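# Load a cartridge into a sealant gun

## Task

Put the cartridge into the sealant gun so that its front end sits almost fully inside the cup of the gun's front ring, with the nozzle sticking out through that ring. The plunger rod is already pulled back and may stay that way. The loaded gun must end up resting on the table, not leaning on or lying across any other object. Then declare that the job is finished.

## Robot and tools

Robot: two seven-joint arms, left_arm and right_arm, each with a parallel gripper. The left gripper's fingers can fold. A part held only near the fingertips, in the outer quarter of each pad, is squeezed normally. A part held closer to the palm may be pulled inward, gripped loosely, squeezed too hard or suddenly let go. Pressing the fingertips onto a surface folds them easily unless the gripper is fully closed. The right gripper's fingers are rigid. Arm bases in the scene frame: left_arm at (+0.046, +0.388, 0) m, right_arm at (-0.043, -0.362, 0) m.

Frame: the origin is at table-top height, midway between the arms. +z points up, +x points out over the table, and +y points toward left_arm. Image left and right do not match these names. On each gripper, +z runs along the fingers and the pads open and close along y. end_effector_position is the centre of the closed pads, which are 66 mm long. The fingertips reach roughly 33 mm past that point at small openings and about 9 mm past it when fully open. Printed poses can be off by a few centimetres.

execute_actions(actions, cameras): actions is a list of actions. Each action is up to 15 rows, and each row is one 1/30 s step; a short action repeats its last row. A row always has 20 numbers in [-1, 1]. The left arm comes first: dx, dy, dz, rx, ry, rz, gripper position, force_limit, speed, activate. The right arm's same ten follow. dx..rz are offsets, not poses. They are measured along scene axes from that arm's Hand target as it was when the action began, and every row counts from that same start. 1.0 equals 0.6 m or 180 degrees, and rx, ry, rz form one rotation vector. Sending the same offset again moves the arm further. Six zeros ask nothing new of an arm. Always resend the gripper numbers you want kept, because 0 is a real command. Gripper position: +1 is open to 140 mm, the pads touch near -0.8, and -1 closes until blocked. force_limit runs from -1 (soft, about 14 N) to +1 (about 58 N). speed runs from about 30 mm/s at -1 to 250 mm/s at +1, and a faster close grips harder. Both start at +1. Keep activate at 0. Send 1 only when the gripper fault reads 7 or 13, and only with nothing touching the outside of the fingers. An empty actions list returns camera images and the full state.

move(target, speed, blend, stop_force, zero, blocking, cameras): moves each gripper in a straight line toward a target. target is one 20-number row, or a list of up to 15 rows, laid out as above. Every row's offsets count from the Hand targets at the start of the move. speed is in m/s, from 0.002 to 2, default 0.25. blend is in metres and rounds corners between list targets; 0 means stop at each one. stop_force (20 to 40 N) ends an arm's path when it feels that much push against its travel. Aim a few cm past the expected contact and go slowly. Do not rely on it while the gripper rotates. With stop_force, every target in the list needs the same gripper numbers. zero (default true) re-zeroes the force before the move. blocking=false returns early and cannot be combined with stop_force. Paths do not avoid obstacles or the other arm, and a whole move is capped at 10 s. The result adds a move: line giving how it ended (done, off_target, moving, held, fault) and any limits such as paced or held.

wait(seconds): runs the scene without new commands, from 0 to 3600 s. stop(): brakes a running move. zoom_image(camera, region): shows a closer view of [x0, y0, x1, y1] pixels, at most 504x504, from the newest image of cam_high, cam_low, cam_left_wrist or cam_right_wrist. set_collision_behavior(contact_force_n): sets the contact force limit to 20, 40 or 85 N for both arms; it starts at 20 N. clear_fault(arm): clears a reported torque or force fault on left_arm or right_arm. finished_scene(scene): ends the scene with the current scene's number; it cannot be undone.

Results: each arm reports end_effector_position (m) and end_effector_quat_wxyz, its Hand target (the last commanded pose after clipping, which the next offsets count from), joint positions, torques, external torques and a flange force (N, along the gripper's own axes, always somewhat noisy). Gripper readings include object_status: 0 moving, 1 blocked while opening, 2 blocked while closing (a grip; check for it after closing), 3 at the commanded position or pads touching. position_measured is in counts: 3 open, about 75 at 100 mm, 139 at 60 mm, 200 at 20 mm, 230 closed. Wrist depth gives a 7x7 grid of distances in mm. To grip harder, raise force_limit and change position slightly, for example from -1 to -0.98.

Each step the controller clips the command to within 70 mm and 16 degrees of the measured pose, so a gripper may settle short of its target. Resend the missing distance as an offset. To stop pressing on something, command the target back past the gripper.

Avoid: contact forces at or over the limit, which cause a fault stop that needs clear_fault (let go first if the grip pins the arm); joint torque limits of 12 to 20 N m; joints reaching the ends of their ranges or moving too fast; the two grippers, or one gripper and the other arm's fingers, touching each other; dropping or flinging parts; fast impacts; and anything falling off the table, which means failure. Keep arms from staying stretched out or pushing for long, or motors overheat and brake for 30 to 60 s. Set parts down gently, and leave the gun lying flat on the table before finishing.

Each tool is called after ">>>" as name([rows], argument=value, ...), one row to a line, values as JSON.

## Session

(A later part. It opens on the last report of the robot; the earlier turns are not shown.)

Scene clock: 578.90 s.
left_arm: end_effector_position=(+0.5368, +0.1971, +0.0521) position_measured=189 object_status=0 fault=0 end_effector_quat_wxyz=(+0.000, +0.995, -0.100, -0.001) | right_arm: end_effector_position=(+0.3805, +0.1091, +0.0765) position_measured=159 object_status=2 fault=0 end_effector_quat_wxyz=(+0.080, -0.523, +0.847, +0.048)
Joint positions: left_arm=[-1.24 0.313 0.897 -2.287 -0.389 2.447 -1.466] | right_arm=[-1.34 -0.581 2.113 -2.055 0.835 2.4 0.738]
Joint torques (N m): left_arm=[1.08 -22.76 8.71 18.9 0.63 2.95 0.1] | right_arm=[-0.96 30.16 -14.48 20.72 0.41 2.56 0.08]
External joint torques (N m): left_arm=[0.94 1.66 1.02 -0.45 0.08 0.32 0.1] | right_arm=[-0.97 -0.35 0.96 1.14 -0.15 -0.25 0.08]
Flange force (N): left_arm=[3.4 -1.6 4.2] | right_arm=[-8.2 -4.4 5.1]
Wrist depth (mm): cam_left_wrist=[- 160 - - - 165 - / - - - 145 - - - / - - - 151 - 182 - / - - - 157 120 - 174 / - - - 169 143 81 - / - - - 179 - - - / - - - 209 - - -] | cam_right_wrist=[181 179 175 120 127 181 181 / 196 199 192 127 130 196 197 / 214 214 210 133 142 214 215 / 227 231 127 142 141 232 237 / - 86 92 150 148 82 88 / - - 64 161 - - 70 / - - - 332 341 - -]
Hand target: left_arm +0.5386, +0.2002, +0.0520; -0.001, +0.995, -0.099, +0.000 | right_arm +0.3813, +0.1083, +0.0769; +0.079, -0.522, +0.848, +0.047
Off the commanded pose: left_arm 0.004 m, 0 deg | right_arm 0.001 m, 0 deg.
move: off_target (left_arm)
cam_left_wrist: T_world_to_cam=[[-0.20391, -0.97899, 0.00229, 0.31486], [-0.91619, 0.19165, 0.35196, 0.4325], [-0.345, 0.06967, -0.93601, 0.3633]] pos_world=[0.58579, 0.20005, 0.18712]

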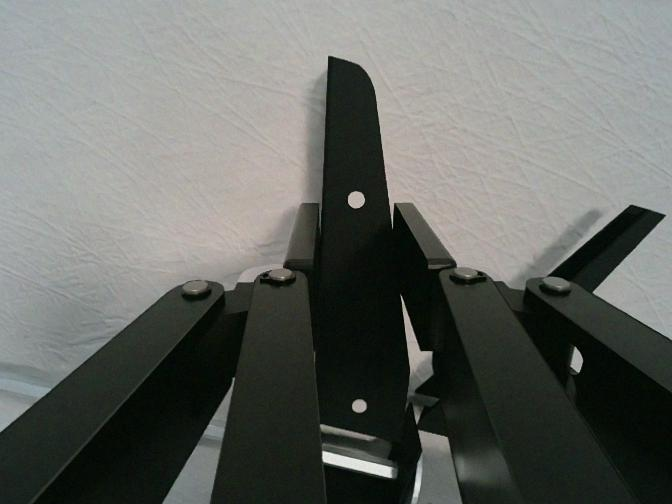

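>>> move(target=[0,0,0,0,0,0,-1,0,-1,0,-0.009,-0.0178,-0.003,0,0,0,-1,0,-1,0], speed=0.02, stop_force=25, cameras=["cam_high","cam_right_wrist","cam_left_wrist","cam_low"])

>>> zoom_image(camera="cam_low", region=[205, 240, 295, 280])

>>> zoom_image(camera="cam_high", region=[232, 192, 262, 222])

Scene clock: 586.10 s.
left_arm: end_effector_position=(+0.5352, +0.1945, +0.0521) position_measured=189 object_status=2 fault=0 end_effector_quat_wxyz=(+0.002, +0.995, -0.102, -0.003) | right_arm: end_effector_position=(+0.3799, +0.1036, +0.0790) position_measured=159 object_status=2 fault=0 end_effector_quat_wxyz=(+0.088, -0.523, +0.846, +0.048)
Joint positions: left_arm=[-1.242 0.312 0.894 -2.287 -0.389 2.444 -1.466] | right_arm=[-1.317 -0.558 2.098 -2.089 0.835 2.432 0.727]
Joint torques (N m): left_arm=[2.85 -21.87 10.78 18.72 1.32 3.34 0.13] | right_arm=[-1.33 28.93 -13.97 15.65 -0.29 0.91 0.06]
External joint torques (N m): left_arm=[2.98 2.53 3.39 -0.73 0.76 0.71 0.13] | right_arm=[-1.19 -0.34 1.13 -3.91 -0.82 -1.93 0.07]
Flange force (N): left_arm=[3.8 -5.6 3.3] | right_arm=[6.2 -0.4 -0.2]
Wrist depth (mm): cam_left_wrist=[- - - - - - - / - - - 146 - - - / - - - 151 - - - / - - - 158 120 - 168 / - - - 169 143 81 - / - - - 179 - - - / - - - 211 - - -] | cam_right_wrist=[183 183 177 120 127 182 182 / 199 199 194 127 133 198 197 / 218 217 210 134 179 216 216 / 236 235 119 142 141 234 238 / - 80 92 150 148 82 88 / - - 64 - 165 - 70 / - - - 339 - - -]
Hand target: left_arm +0.5386, +0.2002, +0.0520; -0.001, +0.995, -0.099, +0.000 | right_arm +0.3759, +0.0976, +0.0751; +0.079, -0.522, +0.848, +0.047
Off the commanded pose: left_arm 0.007 m, 1 deg | right_arm 0.008 m, 1 deg.
move: off_target (right_arm)
cam_left_wrist: T_world_to_cam=[[-0.2077, -0.97818, 0.00498, 0.31363], [-0.91444, 0.19597, 0.3541, 0.42958], [-0.34735, 0.069, -0.93519, 0.36431]] pos_world=[0.58451, 0.19747, 0.18702]
cam_right_wrist: T_world_to_cam=[[-0.89778, 0.43907, -0.03471, 0.30998], [0.36294, 0.78214, 0.50649, -0.2552], [0.24953, 0.44212, -0.86155, 0.06885]] pos_world=[0.35373, 0.03306, 0.19933]

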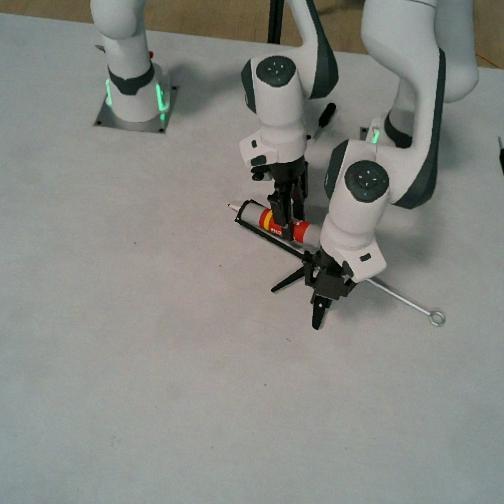

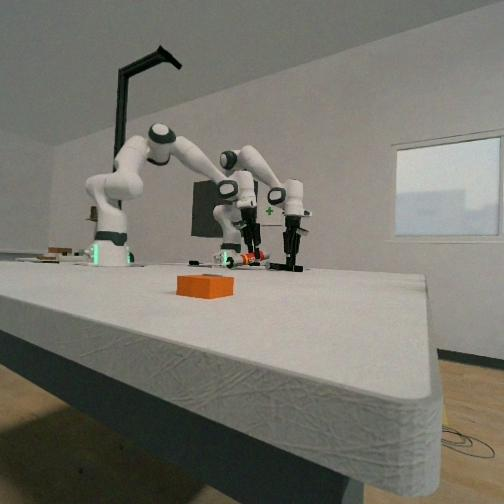

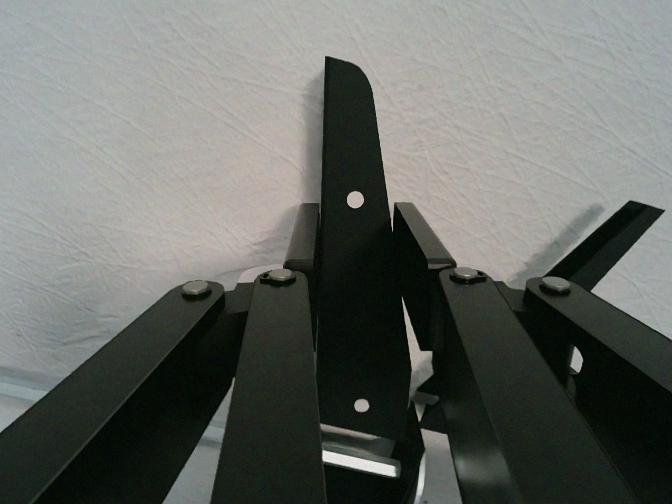

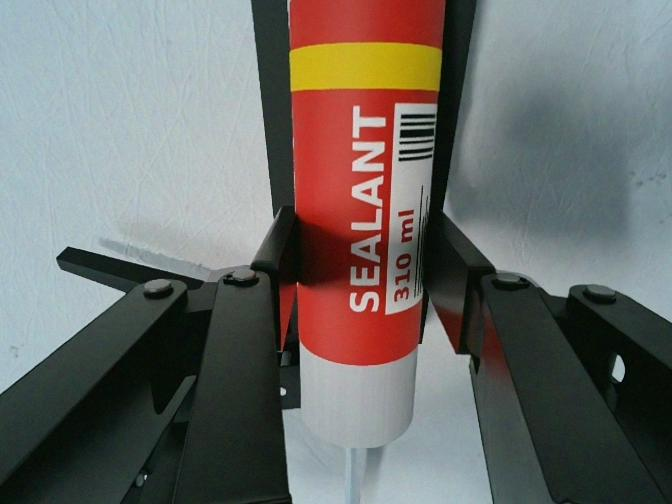

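Scaled by 5.600 from the camera's image (finer frame: 720x720).

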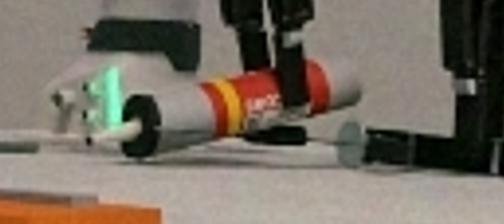

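Scaled by 16.800 from the camera's image (finer frame: 720x720).

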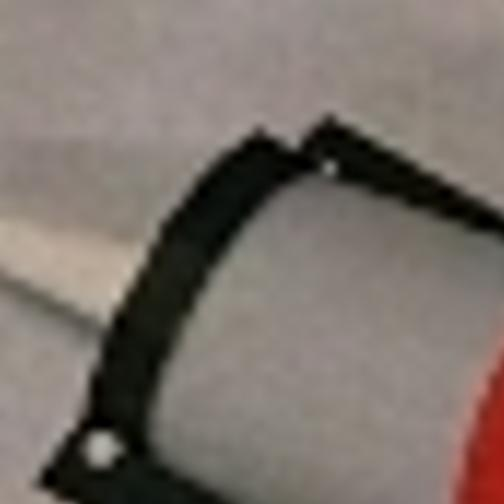

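>>> zoom_image(camera="cam_low", region=[250, 240, 290, 275])

>>> zoom_image(camera="cam_low", region=[205, 245, 245, 275])

>>> zoom_image(camera="cam_high", region=[220, 180, 340, 300])

Scaled by 12.600 from the camera's image (finer frame: 720x720).

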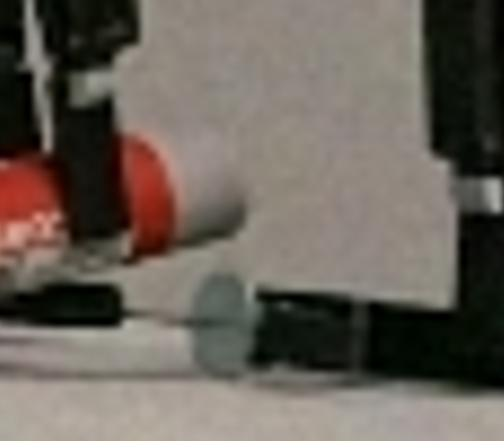

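Scaled by 12.600 from the camera's image (finer frame: 720x720).

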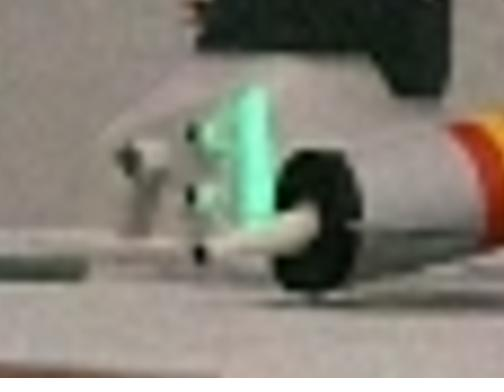

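Scaled by 4.200 from the camera's image (finer frame: 720x720).

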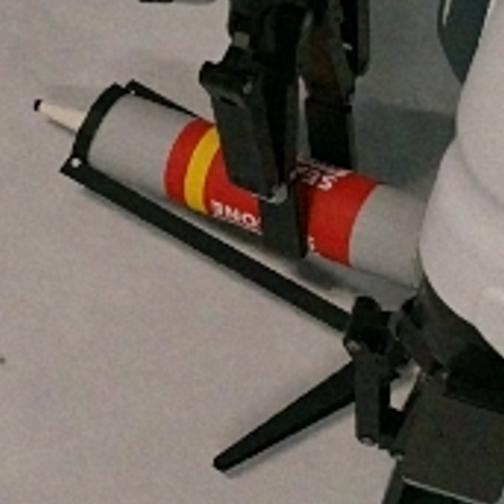

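>>> move(target=[0,0,0,0,0,0,-1,0,-1,0,0.0093,0.0093,-0.0147,-0.0198,0.0101,0,-1,0,-1,0], speed=0.03, cameras=["cam_high","cam_right_wrist","cam_low"])

>>> zoom_image(camera="cam_low", region=[205, 240, 295, 280])

>>> zoom_image(camera="cam_low", region=[250, 240, 290, 275])

Scene clock: 623.00 s.
left_arm: end_effector_position=(+0.5354, +0.1952, +0.0521) position_measured=189 object_status=2 fault=0 end_effector_quat_wxyz=(+0.002, +0.995, -0.101, -0.003) | right_arm: end_effector_position=(+0.3821, +0.1060, +0.0674) position_measured=159 object_status=2 fault=0 end_effector_quat_wxyz=(+0.054, -0.526, +0.848, +0.030)
Joint positions: left_arm=[-1.241 0.312 0.895 -2.287 -0.389 2.444 -1.467] | right_arm=[-1.361 -0.646 2.11 -1.992 0.817 2.317 0.761]
Joint velocities: left_arm=[within noise] | right_arm=[0 -0.001 0 0.003 0.001 -0.003 0.001]
Joint torques (N m): left_arm=[1.98 -22.27 10.13 19.05 1.37 3.28 0.21] | right_arm=[-1.47 31.6 -15.75 19.85 0.07 1.81 0.21]
External joint torques (N m): left_arm=[2.07 2.17 2.7 -0.4 0.81 0.65 0.21] | right_arm=[-1.41 -0.8 1.31 0.86 -0.55 -0.91 0.22]
Flange force (N): left_arm=[2.9 -4.2 2.1] | right_arm=[-10.9 -5.5 4.5]
Wrist depth (mm): cam_left_wrist=[- - - - - - - / - - - 145 172 - - / - - - 151 - - - / - - - 158 120 - 169 / - - - 169 143 81 - / - - - 180 - - - / - - - 209 - - -] | cam_right_wrist=[177 176 176 120 126 176 176 / 190 189 187 128 131 189 189 / 205 205 202 133 145 204 205 / 219 223 141 142 141 219 222 / - 80 92 150 148 82 88 / - - 64 162 170 - 70 / - - - 303 302 - -]
Hand target: left_arm +0.5386, +0.2002, +0.0520; -0.001, +0.995, -0.099, +0.000 | right_arm +0.3815, +0.1032, +0.0663; +0.050, -0.523, +0.850, +0.029
Off the commanded pose: left_arm 0.006 m, 0 deg | right_arm 0.003 m, 1 deg.
move: done
cam_right_wrist: T_world_to_cam=[[-0.90066, 0.43363, -0.02773, 0.31171], [0.37884, 0.81491, 0.43862, -0.25699], [0.2128, 0.38455, -0.89824, 0.07987]] pos_world=[0.36111, 0.04354, 0.19311]
Images, in order (width x height): cam_high 504x504, cam_low 504x504, cam_right_wrist 672x504.

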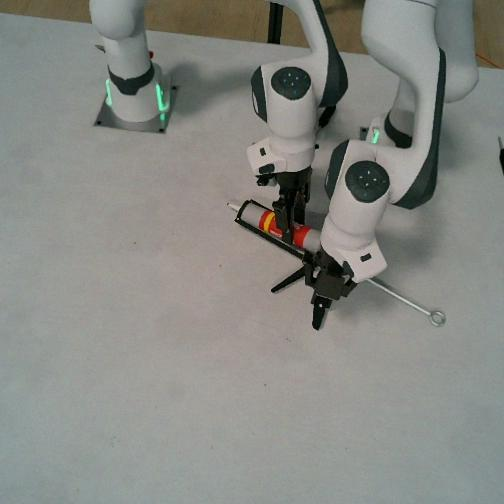

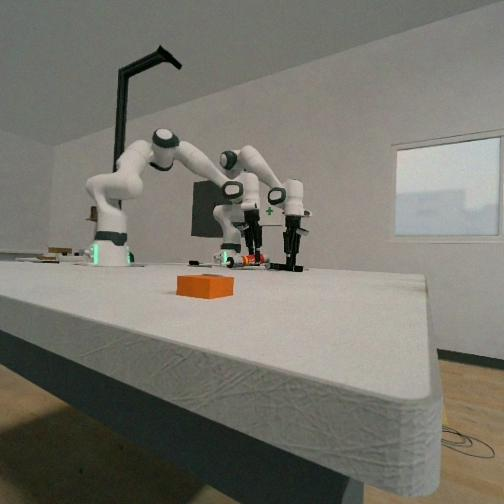

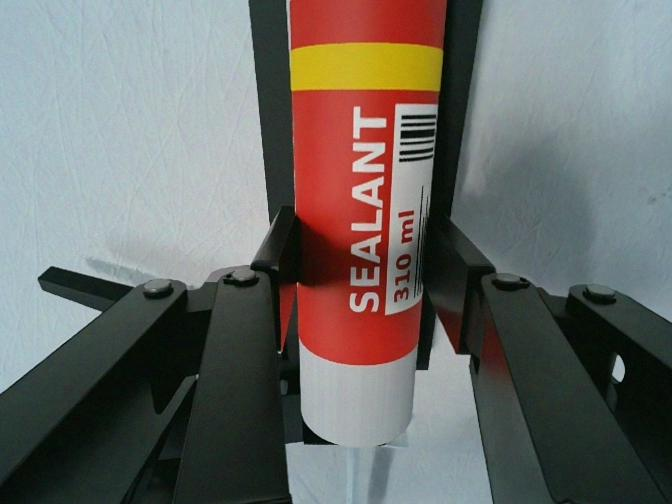

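Scaled by 5.600 from the camera's image (finer frame: 720x720).

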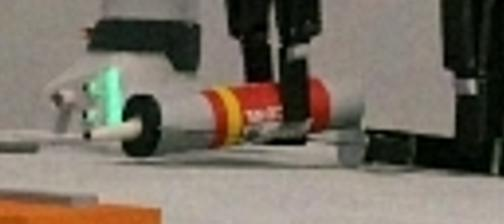

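Scaled by 12.600 from the camera's image (finer frame: 720x720).

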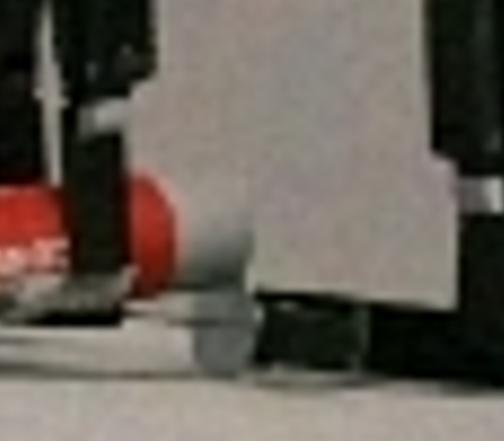

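>>> move(target=[0,0,0,0,0,0,-1,0,-1,0,0,0,-0.0075,-0.0099,0.005,0,-1,0,-1,0], speed=0.03, cameras=["cam_right_wrist","cam_low"])

>>> zoom_image(camera="cam_low", region=[205, 240, 295, 280])

>>> zoom_image(camera="cam_right_wrist", region=[220, 150, 500, 500])

Scene clock: 643.53 s.
left_arm: end_effector_position=(+0.5354, +0.1952, +0.0521) position_measured=189 object_status=2 fault=0 end_effector_quat_wxyz=(+0.002, +0.995, -0.101, -0.003) | right_arm: end_effector_position=(+0.3825, +0.1068, +0.0632) position_measured=159 object_status=2 fault=0 end_effector_quat_wxyz=(+0.040, -0.527, +0.849, +0.021)
Joint positions: left_arm=[-1.241 0.312 0.895 -2.287 -0.389 2.444 -1.467] | right_arm=[-1.374 -0.683 2.11 -1.952 0.81 2.27 0.777]
Joint velocities: left_arm=[within noise] | right_arm=[-0.001 -0.003 0 0.002 0 -0.003 0]
Joint torques (N m): left_arm=[2.1 -22.28 10.27 19.04 1.36 3.31 0.13] | right_arm=[-1.4 32.82 -16.5 18.89 -0.13 1.47 0.28]
External joint torques (N m): left_arm=[1.92 2.22 2.58 -0.38 0.82 0.67 0.13] | right_arm=[-1.3 -0.75 1.39 0.2 -0.76 -1.2 0.28]
Flange force (N): left_arm=[2.8 -3.8 2.1] | right_arm=[-8.8 -4.4 2.8]
Wrist depth (mm): cam_left_wrist=[162 - 163 - 164 - - / - - - 145 171 - 175 / - - - 151 - - - / - - - 158 120 - 176 / - - - 169 143 80 203 / - - - 180 - - - / - - - 209 - - -] | cam_right_wrist=[174 174 169 120 125 174 172 / 186 187 181 128 134 186 189 / 200 197 200 133 166 200 200 / 213 220 127 142 141 212 216 / - 80 92 149 148 82 88 / - - 64 164 - - 70 / - - - 286 285 - -]
Hand target: left_arm +0.5386, +0.2002, +0.0520; -0.001, +0.995, -0.099, +0.000 | right_arm +0.3815, +0.1032, +0.0618; +0.035, -0.524, +0.851, +0.020
Off the commanded pose: left_arm 0.006 m, 0 deg | right_arm 0.004 m, 1 deg.
move: off_target (right_arm)
cam_right_wrist: T_world_to_cam=[[-0.90116, 0.4326, -0.02754, 0.31188], [0.38471, 0.82744, 0.40907, -0.2576], [0.19976, 0.35805, -0.91209, 0.08437]] pos_world=[0.3633, 0.04803, 0.19092]
Images, in order (width x height): cam_low 504x504, cam_right_wrist 672x504.

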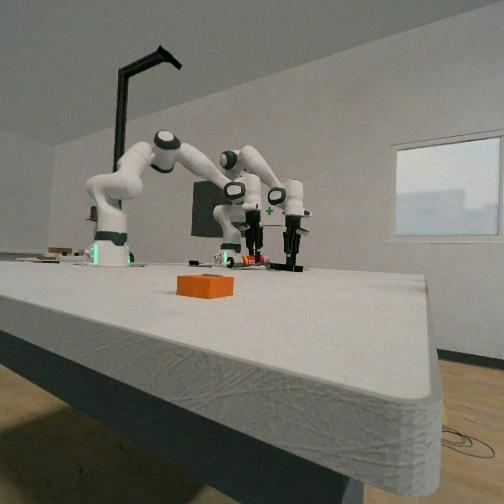

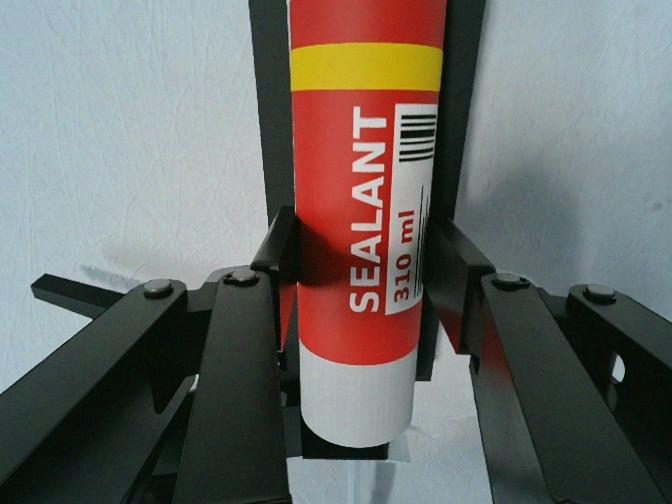

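Scaled by 5.600 from the camera's image (finer frame: 720x720).

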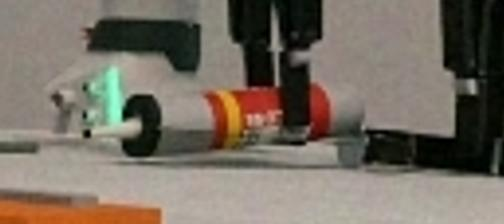

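Scaled by 1.440 from the camera's image (finer frame: 960x720).

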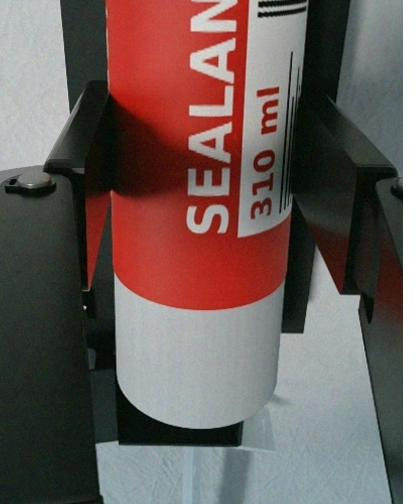

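>>> move(target=[0,0,0,0,0,0,-1,0,-1,0,0,0,0,0,0,0,-0.1,0,-1,0], cameras=["cam_right_wrist","cam_low"])

>>> zoom_image(camera="cam_low", region=[205, 240, 295, 280])

Scene clock: 648.47 s.
left_arm: end_effector_position=(+0.5365, +0.1967, +0.0522) position_measured=189 object_status=2 fault=0 end_effector_quat_wxyz=(+0.001, +0.995, -0.100, -0.002) | right_arm: end_effector_position=(+0.3812, +0.1056, +0.0628) position_measured=141 object_status=0 fault=0 end_effector_quat_wxyz=(+0.037, -0.525, +0.850, +0.022)
Joint positions: left_arm=[-1.239 0.313 0.896 -2.287 -0.389 2.446 -1.467] | right_arm=[-1.374 -0.684 2.108 -1.952 0.81 2.262 0.78]
Joint velocities: left_arm=[within noise] | right_arm=[0.001 -0.001 0 0 0.001 -0.003 0.004]
Joint torques (N m): left_arm=[1.08 -22.71 8.92 18.8 0.9 3.06 0.19] | right_arm=[-1.03 32.22 -16.44 19.54 0.29 2.49 0.08]
External joint torques (N m): left_arm=[1.13 1.71 1.41 -0.71 0.35 0.41 0.19] | right_arm=[-0.99 -1.47 1.51 0.73 -0.34 -0.18 0.09]
Flange force (N): left_arm=[1.8 -2.5 3.2] | right_arm=[-10.0 -4.5 6.0]
Wrist depth (mm): cam_left_wrist=[- 166 - - - - - / - - - 144 - - - / - - - 151 - - - / - - - 157 120 192 169 / - - - 169 144 80 - / - - - 179 - - - / - - - 210 - - -] | cam_right_wrist=[174 174 173 131 138 174 175 / 185 186 183 138 156 186 186 / 200 199 200 149 166 200 198 / 215 216 141 164 163 213 216 / - 92 122 179 185 82 91 / - - 67 201 259 - - / - - - 284 272 - -]
Hand target: left_arm +0.5386, +0.2002, +0.0520; -0.001, +0.995, -0.099, +0.000 | right_arm +0.3815, +0.1032, +0.0618; +0.035, -0.524, +0.851, +0.020
Off the commanded pose: left_arm 0.004 m, 0 deg | right_arm 0.003 m, 0 deg.
move: done
cam_right_wrist: T_world_to_cam=[[-0.89978, 0.43575, -0.02279, 0.30995], [0.39026, 0.82702, 0.40465, -0.25773], [0.19518, 0.3552, -0.91419, 0.08691]] pos_world=[0.3625, 0.04722, 0.19081]
Images, in order (width x height): cam_low 504x504, cam_right_wrist 672x504.

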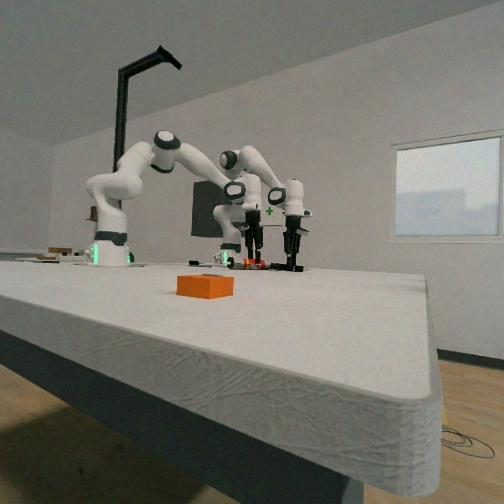

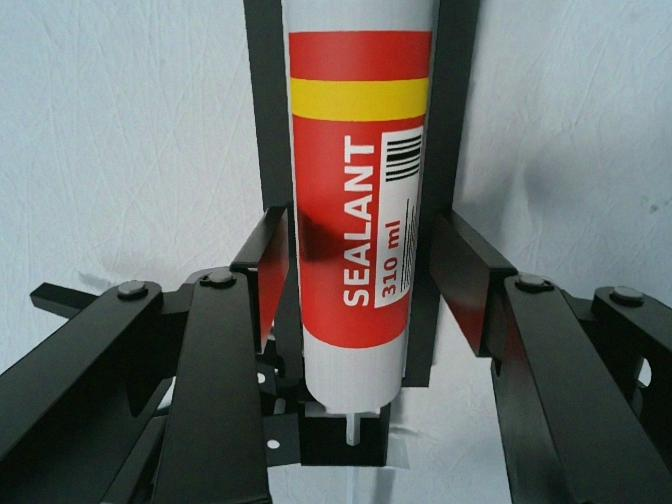

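Scaled by 5.600 from the camera's image (finer frame: 720x720).

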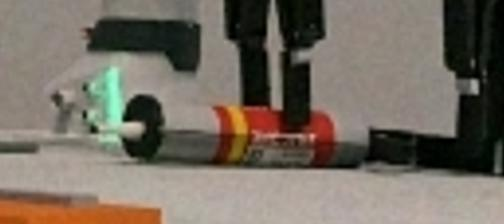

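>>> move(target=[0,0,0,0,0,0,-1,0,-1,0,0.02,0.04,0.2,0.028,-0.0143,0,0.4,0,-0.5,0], cameras=["cam_right_wrist","cam_high"])

>>> zoom_image(camera="cam_right_wrist", region=[200, 0, 500, 400])

>>> zoom_image(camera="cam_high", region=[225, 185, 335, 265])

Scene clock: 655.67 s.
left_arm: end_effector_position=(+0.5365, +0.1967, +0.0522) position_measured=189 object_status=2 fault=0 end_effector_quat_wxyz=(+0.001, +0.995, -0.100, -0.002) | right_arm: end_effector_position=(+0.3937, +0.1284, +0.1826) position_measured=78 object_status=3 fault=0 end_effector_quat_wxyz=(+0.078, -0.524, +0.847, +0.047)
Joint positions: left_arm=[-1.239 0.313 0.896 -2.287 -0.389 2.446 -1.467] | right_arm=[-1.236 -0.538 1.915 -1.898 0.7 2.17 0.853]
Joint velocities: left_arm=[within noise] | right_arm=[0 0 -0.001 -0.001 0.001 -0.001 0.006]
Joint torques (N m): left_arm=[0.97 -22.78 8.98 18.79 0.92 3.06 0.16] | right_arm=[-0.65 25.66 -14.62 22.43 0.47 2.75 0.02]
External joint torques (N m): left_arm=[1.01 1.67 1.46 -0.7 0.37 0.41 0.16] | right_arm=[-0.65 -1.47 1.3 0.85 -0.29 -0.07 0.03]
Flange force (N): left_arm=[1.2 -2.3 2.7] | right_arm=[-11.9 -4.8 5.2]
Wrist depth (mm): cam_left_wrist=[- - - - - - 165 / - - - 145 - - - / - - - 151 - 184 - / - 192 - 158 119 - 174 / - - - 169 143 80 - / - - - 179 - - - / - - - 208 - - -] | cam_right_wrist=[276 275 275 237 252 275 276 / 299 298 298 256 293 297 298 / 325 324 314 276 320 324 319 / 357 344 327 343 359 145 348 / - 85 308 400 401 120 89 / - 237 276 444 450 - - / - - 489 476 511 514 -]
Hand target: left_arm +0.5386, +0.2002, +0.0520; -0.001, +0.995, -0.099, +0.000 | right_arm +0.3935, +0.1272, +0.1818; +0.077, -0.522, +0.848, +0.045
Off the commanded pose: left_arm 0.004 m, 0 deg | right_arm 0.001 m, 0 deg.
move: done
cam_right_wrist: T_world_to_cam=[[-0.89864, 0.438, -0.02441, 0.31367], [0.37057, 0.78772, 0.49212, -0.33322], [0.23478, 0.4332, -0.87018, 0.1522]] pos_world=[0.36962, 0.05916, 0.30408]
Images, in order (width x height): cam_high 504x504, cam_right_wrist 672x504.

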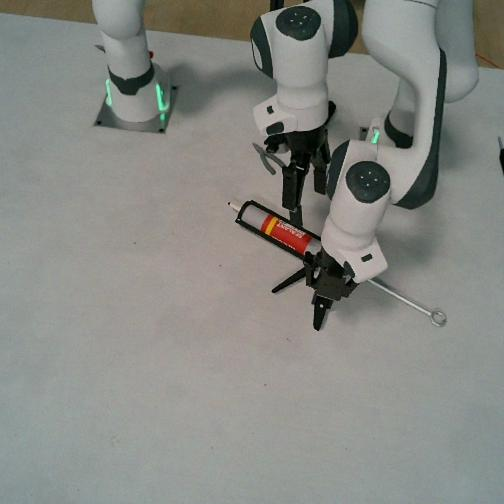

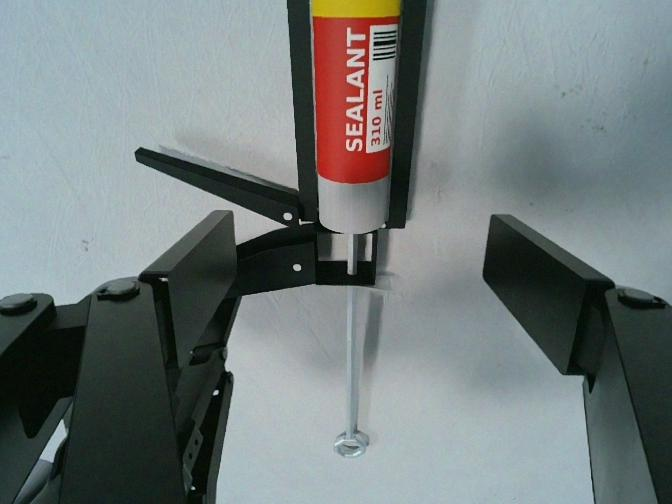

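Scaled by 1.260 from the camera's image (finer frame: 960x720).

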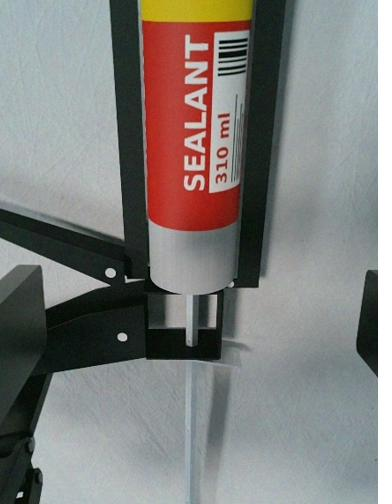

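Scaled by 4.582 from the camera's image (finer frame: 720x720).

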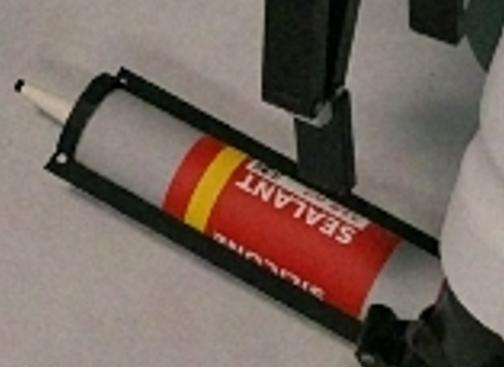

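>>> move(target=[0,0,0,0,0,0,-1,0,-1,0,-0.12,-0.2,0.0,0,0,0,0.4,0,-0.5,0], cameras=["cam_right_wrist"])

>>> zoom_image(camera="cam_right_wrist", region=[230, 0, 480, 250])

Scene clock: 667.10 s.
left_arm: end_effector_position=(+0.5365, +0.1967, +0.0522) position_measured=189 object_status=2 fault=0 end_effector_quat_wxyz=(+0.001, +0.995, -0.100, -0.002) | right_arm: end_effector_position=(+0.3215, +0.0069, +0.1820) position_measured=78 object_status=3 fault=0 end_effector_quat_wxyz=(+0.076, -0.521, +0.849, +0.044)
Joint positions: left_arm=[-1.239 0.313 0.896 -2.287 -0.389 2.446 -1.467] | right_arm=[-0.477 -0.465 1.196 -2.38 0.661 2.266 0.77]
Joint velocities: left_arm=[within noise] | right_arm=[0.001 0 0.001 0.001 -0.001 0.002 -0.005]
Joint torques (N m): left_arm=[1 -22.81 8.95 18.78 0.9 3.04 0.18] | right_arm=[-0.65 0.81 -11.54 21.93 0.61 3.14 -0.24]
External joint torques (N m): left_arm=[1.06 1.64 1.46 -0.69 0.35 0.4 0.18] | right_arm=[-0.69 0.42 0.92 0.14 -0.07 0.35 -0.23]
Flange force (N): left_arm=[1.4 -2.4 2.8] | right_arm=[-6.7 -3.8 6.3]
Wrist depth (mm): cam_left_wrist=[- - - 163 - - - / - - - 146 - 176 - / - - 182 151 - 184 182 / - - 189 157 119 - 169 / - - - 168 143 81 - / - - - 180 - - - / - - - 210 - - -] | cam_right_wrist=[271 270 271 269 269 268 266 / 297 292 291 255 291 291 292 / 318 317 316 266 317 316 310 / 354 336 335 304 347 146 340 / - 85 369 335 383 120 89 / - - 411 418 428 416 - / - - 463 488 489 - -]
Hand target: left_arm +0.5386, +0.2002, +0.0520; -0.001, +0.995, -0.099, +0.000 | right_arm +0.3215, +0.0072, +0.1818; +0.077, -0.522, +0.848, +0.045
Off the commanded pose: left_arm 0.004 m, 0 deg | right_arm 0.000 m, 0 deg.
move: done
cam_right_wrist: T_world_to_cam=[[-0.89545, 0.44427, -0.02824, 0.30156], [0.37623, 0.78917, 0.48545, -0.21103], [0.23796, 0.42407, -0.87381, 0.22099]] pos_world=[0.29684, -0.06115, 0.30406]

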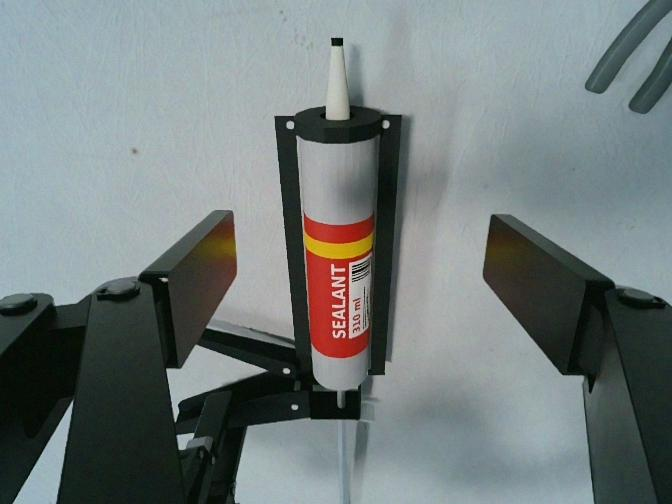

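Scaled by 2.016 from the camera's image (finer frame: 960x720).

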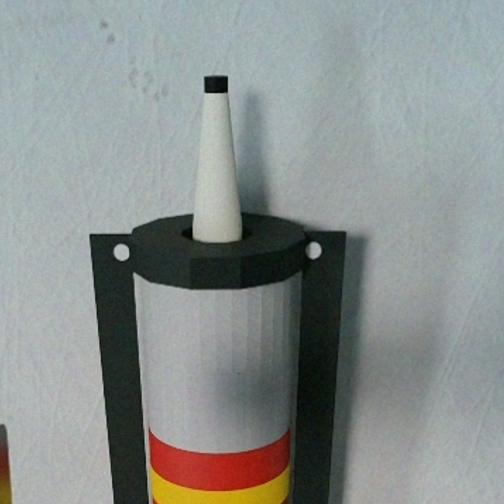

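>>> move([
  [0,0,0,0,0,0,-1,0,-1,0,0.0883,0.1247,-0.103,-0.0503,0.0264,0.0048,0.175,0,-0.5,0],
  [0,0,0,0,0,0,-1,0,-1,0,0.0883,0.1247,-0.185,-0.0503,0.0264,0.0048,0.175,0,-0.5,0],
], speed=[0.15,0.08], cameras=["cam_right_wrist","cam_low"])

>>> zoom_image(camera="cam_low", region=[205, 240, 295, 280])

Scene clock: 698.77 s.
left_arm: end_effector_position=(+0.5365, +0.1967, +0.0522) position_measured=189 object_status=2 fault=0 end_effector_quat_wxyz=(+0.001, +0.995, -0.100, -0.002) | right_arm: end_effector_position=(+0.3744, +0.0811, +0.0711) position_measured=107 object_status=3 fault=0 end_effector_quat_wxyz=(-0.001, -0.529, +0.848, -0.001)
Joint positions: left_arm=[-1.239 0.313 0.896 -2.287 -0.389 2.446 -1.467] | right_arm=[-1.401 -0.639 2.121 -1.943 0.672 2.191 0.843]
Joint velocities: left_arm=[within noise] | right_arm=[0 0 0.001 0.001 -0.001 0.003 -0.004]
Joint torques (N m): left_arm=[1.04 -22.69 8.92 18.8 0.94 3.06 0.17] | right_arm=[-1.46 32.69 -14.38 20.27 0.8 2.85 -0.18]
External joint torques (N m): left_arm=[1.07 1.68 1.41 -0.63 0.38 0.42 0.17] | right_arm=[-1.46 -0.75 2.27 0.8 0.18 0.34 -0.18]
Flange force (N): left_arm=[1.7 -2.3 2.9] | right_arm=[-11.1 -6.0 7.4]
Wrist depth (mm): cam_left_wrist=[- - - - - - - / - - - 145 - 175 - / - - - 152 - 185 181 / - - 194 158 119 - 171 / - - - 169 143 81 - / - - - 179 - - - / - - - 210 - - -] | cam_right_wrist=[188 188 186 144 148 190 189 / 198 198 197 154 156 199 198 / 209 209 210 162 165 210 210 / 222 219 141 173 175 138 223 / - 85 234 186 208 109 77 / - - 223 204 246 - - / - - 236 247 274 - -]
Hand target: left_arm +0.5386, +0.2002, +0.0520; -0.001, +0.995, -0.099, +0.000 | right_arm +0.3745, +0.0820, +0.0708; +0.000, -0.531, +0.848, +0.000
Off the commanded pose: left_arm 0.004 m, 0 deg | right_arm 0.001 m, 0 deg.
move: done
cam_right_wrist: T_world_to_cam=[[-0.9041, 0.42678, -0.02151, 0.31702], [0.39781, 0.85898, 0.32232, -0.23782], [0.15604, 0.28286, -0.94639, 0.12731]] pos_world=[0.36136, 0.03297, 0.20396]
Images, in order (width x height): cam_low 504x504, cam_right_wrist 672x504.

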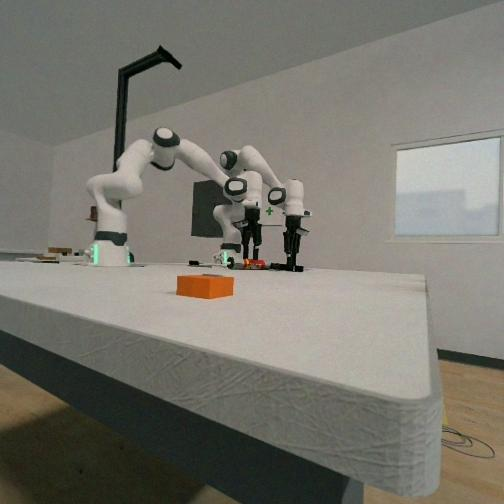

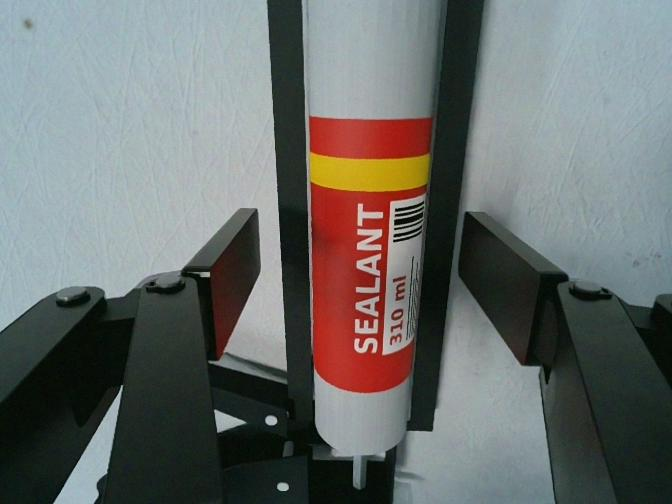

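Scaled by 5.600 from the camera's image (finer frame: 720x720).

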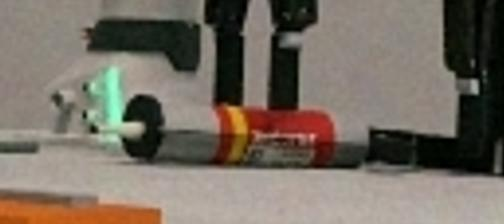

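>>> move(target=[0,0,0,0,0,0,-1,0,-1,0,0,0,0,0,0,0,-0.12,0,-1,0])

>>> move(target=[0,0,0,0,0,0,-1,0,-1,0,0,0,-0.019,0,0,0,-0.12,0,-1,0], speed=0.02, stop_force=20, cameras=["cam_right_wrist"])

Scene clock: 711.87 s.
left_arm: end_effector_position=(+0.5365, +0.1967, +0.0522) position_measured=189 object_status=2 fault=0 end_effector_quat_wxyz=(+0.001, +0.995, -0.100, -0.002) | right_arm: end_effector_position=(+0.3746, +0.0812, +0.0710) position_measured=144 object_status=0 fault=0 end_effector_quat_wxyz=(-0.001, -0.530, +0.848, -0.001)
Joint positions: left_arm=[-1.239 0.313 0.896 -2.287 -0.389 2.446 -1.467] | right_arm=[-1.402 -0.639 2.122 -1.943 0.672 2.192 0.841]
Joint torques (N m): left_arm=[1.06 -22.74 8.95 18.75 0.95 3.06 0.22] | right_arm=[-1.45 32.66 -14.49 20.26 0.65 2.88 -0.24]
External joint torques (N m): left_arm=[1.14 1.71 1.47 -0.72 0.39 0.42 0.22] | right_arm=[-1.37 -0.73 2.16 0.86 0.03 0.37 -0.24]
Flange force (N): left_arm=[1.6 -2.6 3.1] | right_arm=[-10.7 -5.9 6.9]
Wrist depth (mm): cam_left_wrist=[- 165 - - 162 - - / - 171 174 145 176 171 - / - - - 152 - - - / - - - 158 120 - 169 / - - - 169 143 80 - / - - - 180 - - - / - - - 209 - - -] | cam_right_wrist=[188 188 187 144 147 187 188 / 198 198 198 156 158 198 198 / 211 209 209 161 168 210 210 / 222 223 142 173 166 220 223 / - 90 92 186 182 82 91 / - - 67 207 222 - - / - - - 253 268 - -]
Hand target: left_arm +0.5386, +0.2002, +0.0520; -0.001, +0.995, -0.099, +0.000 | right_arm +0.3745, +0.0820, +0.0708; +0.000, -0.531, +0.848, +0.000
Off the commanded pose: left_arm 0.004 m, 0 deg | right_arm 0.001 m, 0 deg.
move: done

Scene clock: 713.80 s.
left_arm: end_effector_position=(+0.5365, +0.1967, +0.0522) position_measured=189 object_status=2 fault=0 end_effector_quat_wxyz=(+0.001, +0.995, -0.100, -0.002) | right_arm: end_effector_position=(+0.3746, +0.0821, +0.0603) position_measured=144 object_status=3 fault=0 end_effector_quat_wxyz=(+0.000, -0.530, +0.848, +0.000)
Joint positions: left_arm=[-1.239 0.313 0.896 -2.287 -0.389 2.446 -1.467] | right_arm=[-1.422 -0.648 2.15 -1.945 0.682 2.213 0.836]
Joint torques (N m): left_arm=[1.03 -22.7 8.97 18.77 0.92 3.07 0.19] | right_arm=[-1.47 33.4 -14.44 19.62 0.49 2.87 -0.25]
External joint torques (N m): left_arm=[0.99 1.68 1.4 -0.65 0.36 0.43 0.19] | right_arm=[-1.34 -0.7 2.18 0.43 -0.12 0.36 -0.25]
Flange force (N): left_arm=[1.5 -2.3 2.9] | right_arm=[-8.3 -5.1 6.8]
Wrist depth (mm): cam_left_wrist=[- - - - 163 - - / - 170 177 145 - - - / - 180 - 152 - - - / - - - 158 143 - 169 / - - - 169 143 80 - / - - - 179 - - - / - - - 210 - - -] | cam_right_wrist=[178 178 178 134 137 178 179 / 188 188 188 143 152 188 188 / 199 199 199 152 165 199 200 / 211 208 141 161 158 211 - / - 90 92 173 170 82 91 / - - 64 187 207 - - / - - - 221 253 - -]
Hand target: left_arm +0.5386, +0.2002, +0.0520; -0.001, +0.995, -0.099, +0.000 | right_arm +0.3745, +0.0820, +0.0594; +0.000, -0.531, +0.848, +0.000
Off the commanded pose: left_arm 0.004 m, 0 deg | right_arm 0.001 m, 0 deg.
move: done
cam_right_wrist: T_world_to_cam=[[-0.90473, 0.42548, -0.02096, 0.31687], [0.39634, 0.85876, 0.32474, -0.23483], [0.15617, 0.28549, -0.94557, 0.11651]] pos_world=[0.36155, 0.03358, 0.19307]

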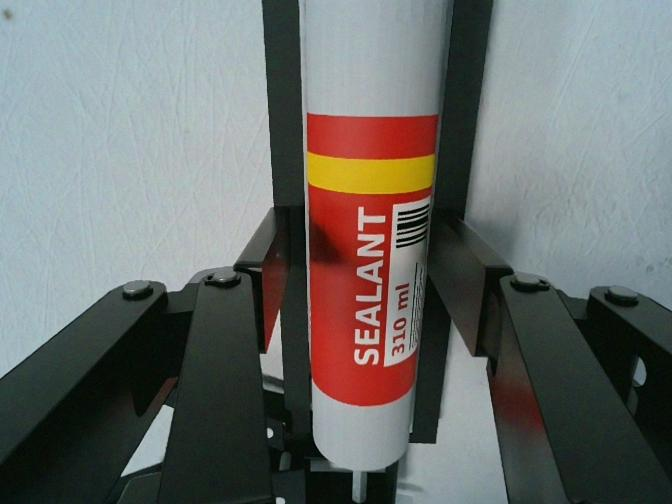

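>>> move(target=[0,0,0,0,0,0,-1,0,-1,0,0,0,0,0,0,0,-1,0,-1,0])

>>> move(target=[0,0,0,0,0,0,-1,0,-1,0,-0.0146,-0.03,0.0,0,0,0,-1,0,-1,0], speed=0.02, stop_force=20, cameras=["cam_right_wrist","cam_low","cam_high"])

Scene clock: 719.13 s.
left_arm: end_effector_position=(+0.5373, +0.1976, +0.0524) position_measured=189 object_status=2 fault=0 end_effector_quat_wxyz=(+0.001, +0.995, -0.099, -0.001) | right_arm: end_effector_position=(+0.3739, +0.0827, +0.0601) position_measured=168 object_status=0 fault=0 end_effector_quat_wxyz=(+0.000, -0.531, +0.848, +0.000)
Joint positions: left_arm=[-1.238 0.313 0.897 -2.287 -0.389 2.447 -1.468] | right_arm=[-1.422 -0.648 2.151 -1.945 0.682 2.213 0.836]
Joint torques (N m): left_arm=[0.73 -22.81 8.56 18.89 0.87 2.9 0.2] | right_arm=[-1.66 32.54 -14.19 19.14 0.5 2.91 -0.23]
External joint torques (N m): left_arm=[0.67 1.65 0.93 -0.61 0.32 0.24 0.2] | right_arm=[-1.68 -1.51 2.27 -0.08 -0.11 0.41 -0.23]
Flange force (N): left_arm=[2.0 -1.6 3.1] | right_arm=[-8.9 -5.8 8.8]
Wrist depth (mm): cam_left_wrist=[- - 164 162 - - - / - - - 147 - - - / - 180 - 151 - - - / - - - 158 120 - 173 / - - - 168 143 80 - / - - - 179 - - - / - - - 209 - - -] | cam_right_wrist=[178 177 178 134 144 178 178 / 188 188 185 142 157 188 191 / 198 198 196 152 168 199 199 / 211 209 205 160 158 209 212 / - 77 86 171 167 82 82 / - - - 185 202 - 70 / - - - 253 - - 68]
Hand target: left_arm +0.5386, +0.2002, +0.0520; -0.001, +0.995, -0.099, +0.000 | right_arm +0.3745, +0.0820, +0.0594; +0.000, -0.531, +0.848, +0.000
Off the commanded pose: left_arm 0.003 m, 0 deg | right_arm 0.001 m, 0 deg.
move: done

Scene clock: 721.23 s.
left_arm: end_effector_position=(+0.5354, +0.1939, +0.0522) position_measured=189 object_status=2 fault=0 end_effector_quat_wxyz=(+0.002, +0.995, -0.099, -0.002) | right_arm: end_effector_position=(+0.3713, +0.0752, +0.0652) position_measured=168 object_status=2 fault=0 end_effector_quat_wxyz=(+0.014, -0.531, +0.847, +0.005)
Joint positions: left_arm=[-1.24 0.311 0.892 -2.287 -0.389 2.445 -1.474] | right_arm=[-1.383 -0.601 2.126 -2.012 0.679 2.268 0.822]
Joint torques (N m): left_arm=[3.09 -22.14 10.56 18.56 1.8 3.24 0.48] | right_arm=[-2.1 29.68 -14.44 13.45 -1.34 -0.35 -0.16]
External joint torques (N m): left_arm=[2.92 2.31 2.94 -0.75 1.25 0.62 0.48] | right_arm=[-1.88 -2.12 1.4 -5.89 -1.94 -2.93 -0.16]
Flange force (N): left_arm=[3.4 -6.0 2.6] | right_arm=[7.9 -0.9 1.8]
Wrist depth (mm): cam_left_wrist=[- - - - - 166 - / - - - 145 - 174 175 / - - - 152 - - - / - - - 158 120 - 172 / - - - 169 144 80 - / - - - 179 - - - / - - - 208 - - -] | cam_right_wrist=[181 181 177 134 144 180 180 / 191 192 191 142 160 191 191 / 204 204 201 152 172 203 203 / 218 217 212 160 158 217 218 / - 77 86 171 168 82 82 / - - - 186 195 - 70 / - - - 245 - - 68]
Hand target: left_arm +0.5386, +0.2002, +0.0520; -0.001, +0.995, -0.099, +0.000 | right_arm +0.3657, +0.0640, +0.0594; +0.000, -0.531, +0.848, +0.000
Off the commanded pose: left_arm 0.007 m, 0 deg | right_arm 0.014 m, 2 deg.
move: off_target (right_arm)
cam_right_wrist: T_world_to_cam=[[-0.90517, 0.42413, -0.02791, 0.31759], [0.38818, 0.85162, 0.3522, -0.22743], [0.17315, 0.30797, -0.93551, 0.11489]] pos_world=[0.35586, 0.0236, 0.19645]
Images, in order (width x height): cam_high 504x504, cam_low 504x504, cam_right_wrist 672x504.

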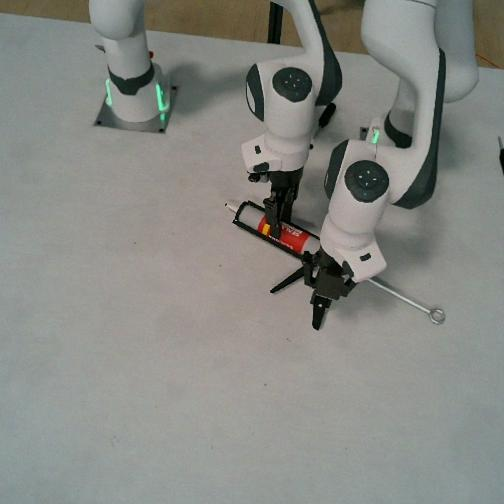

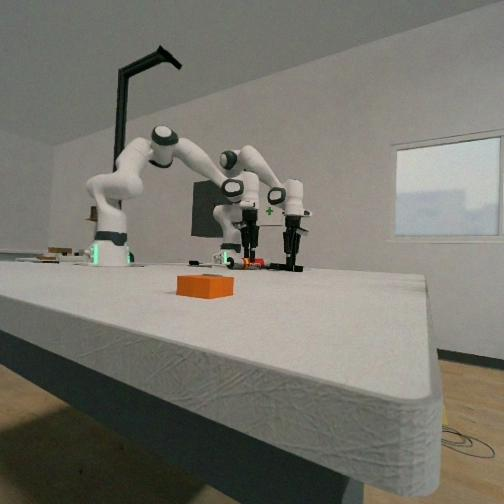

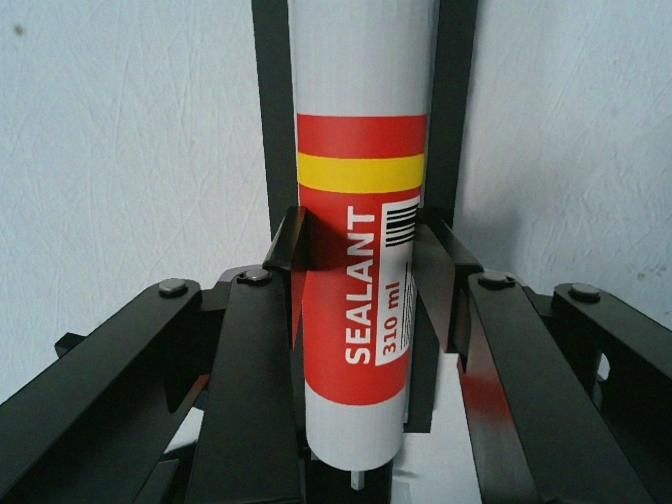

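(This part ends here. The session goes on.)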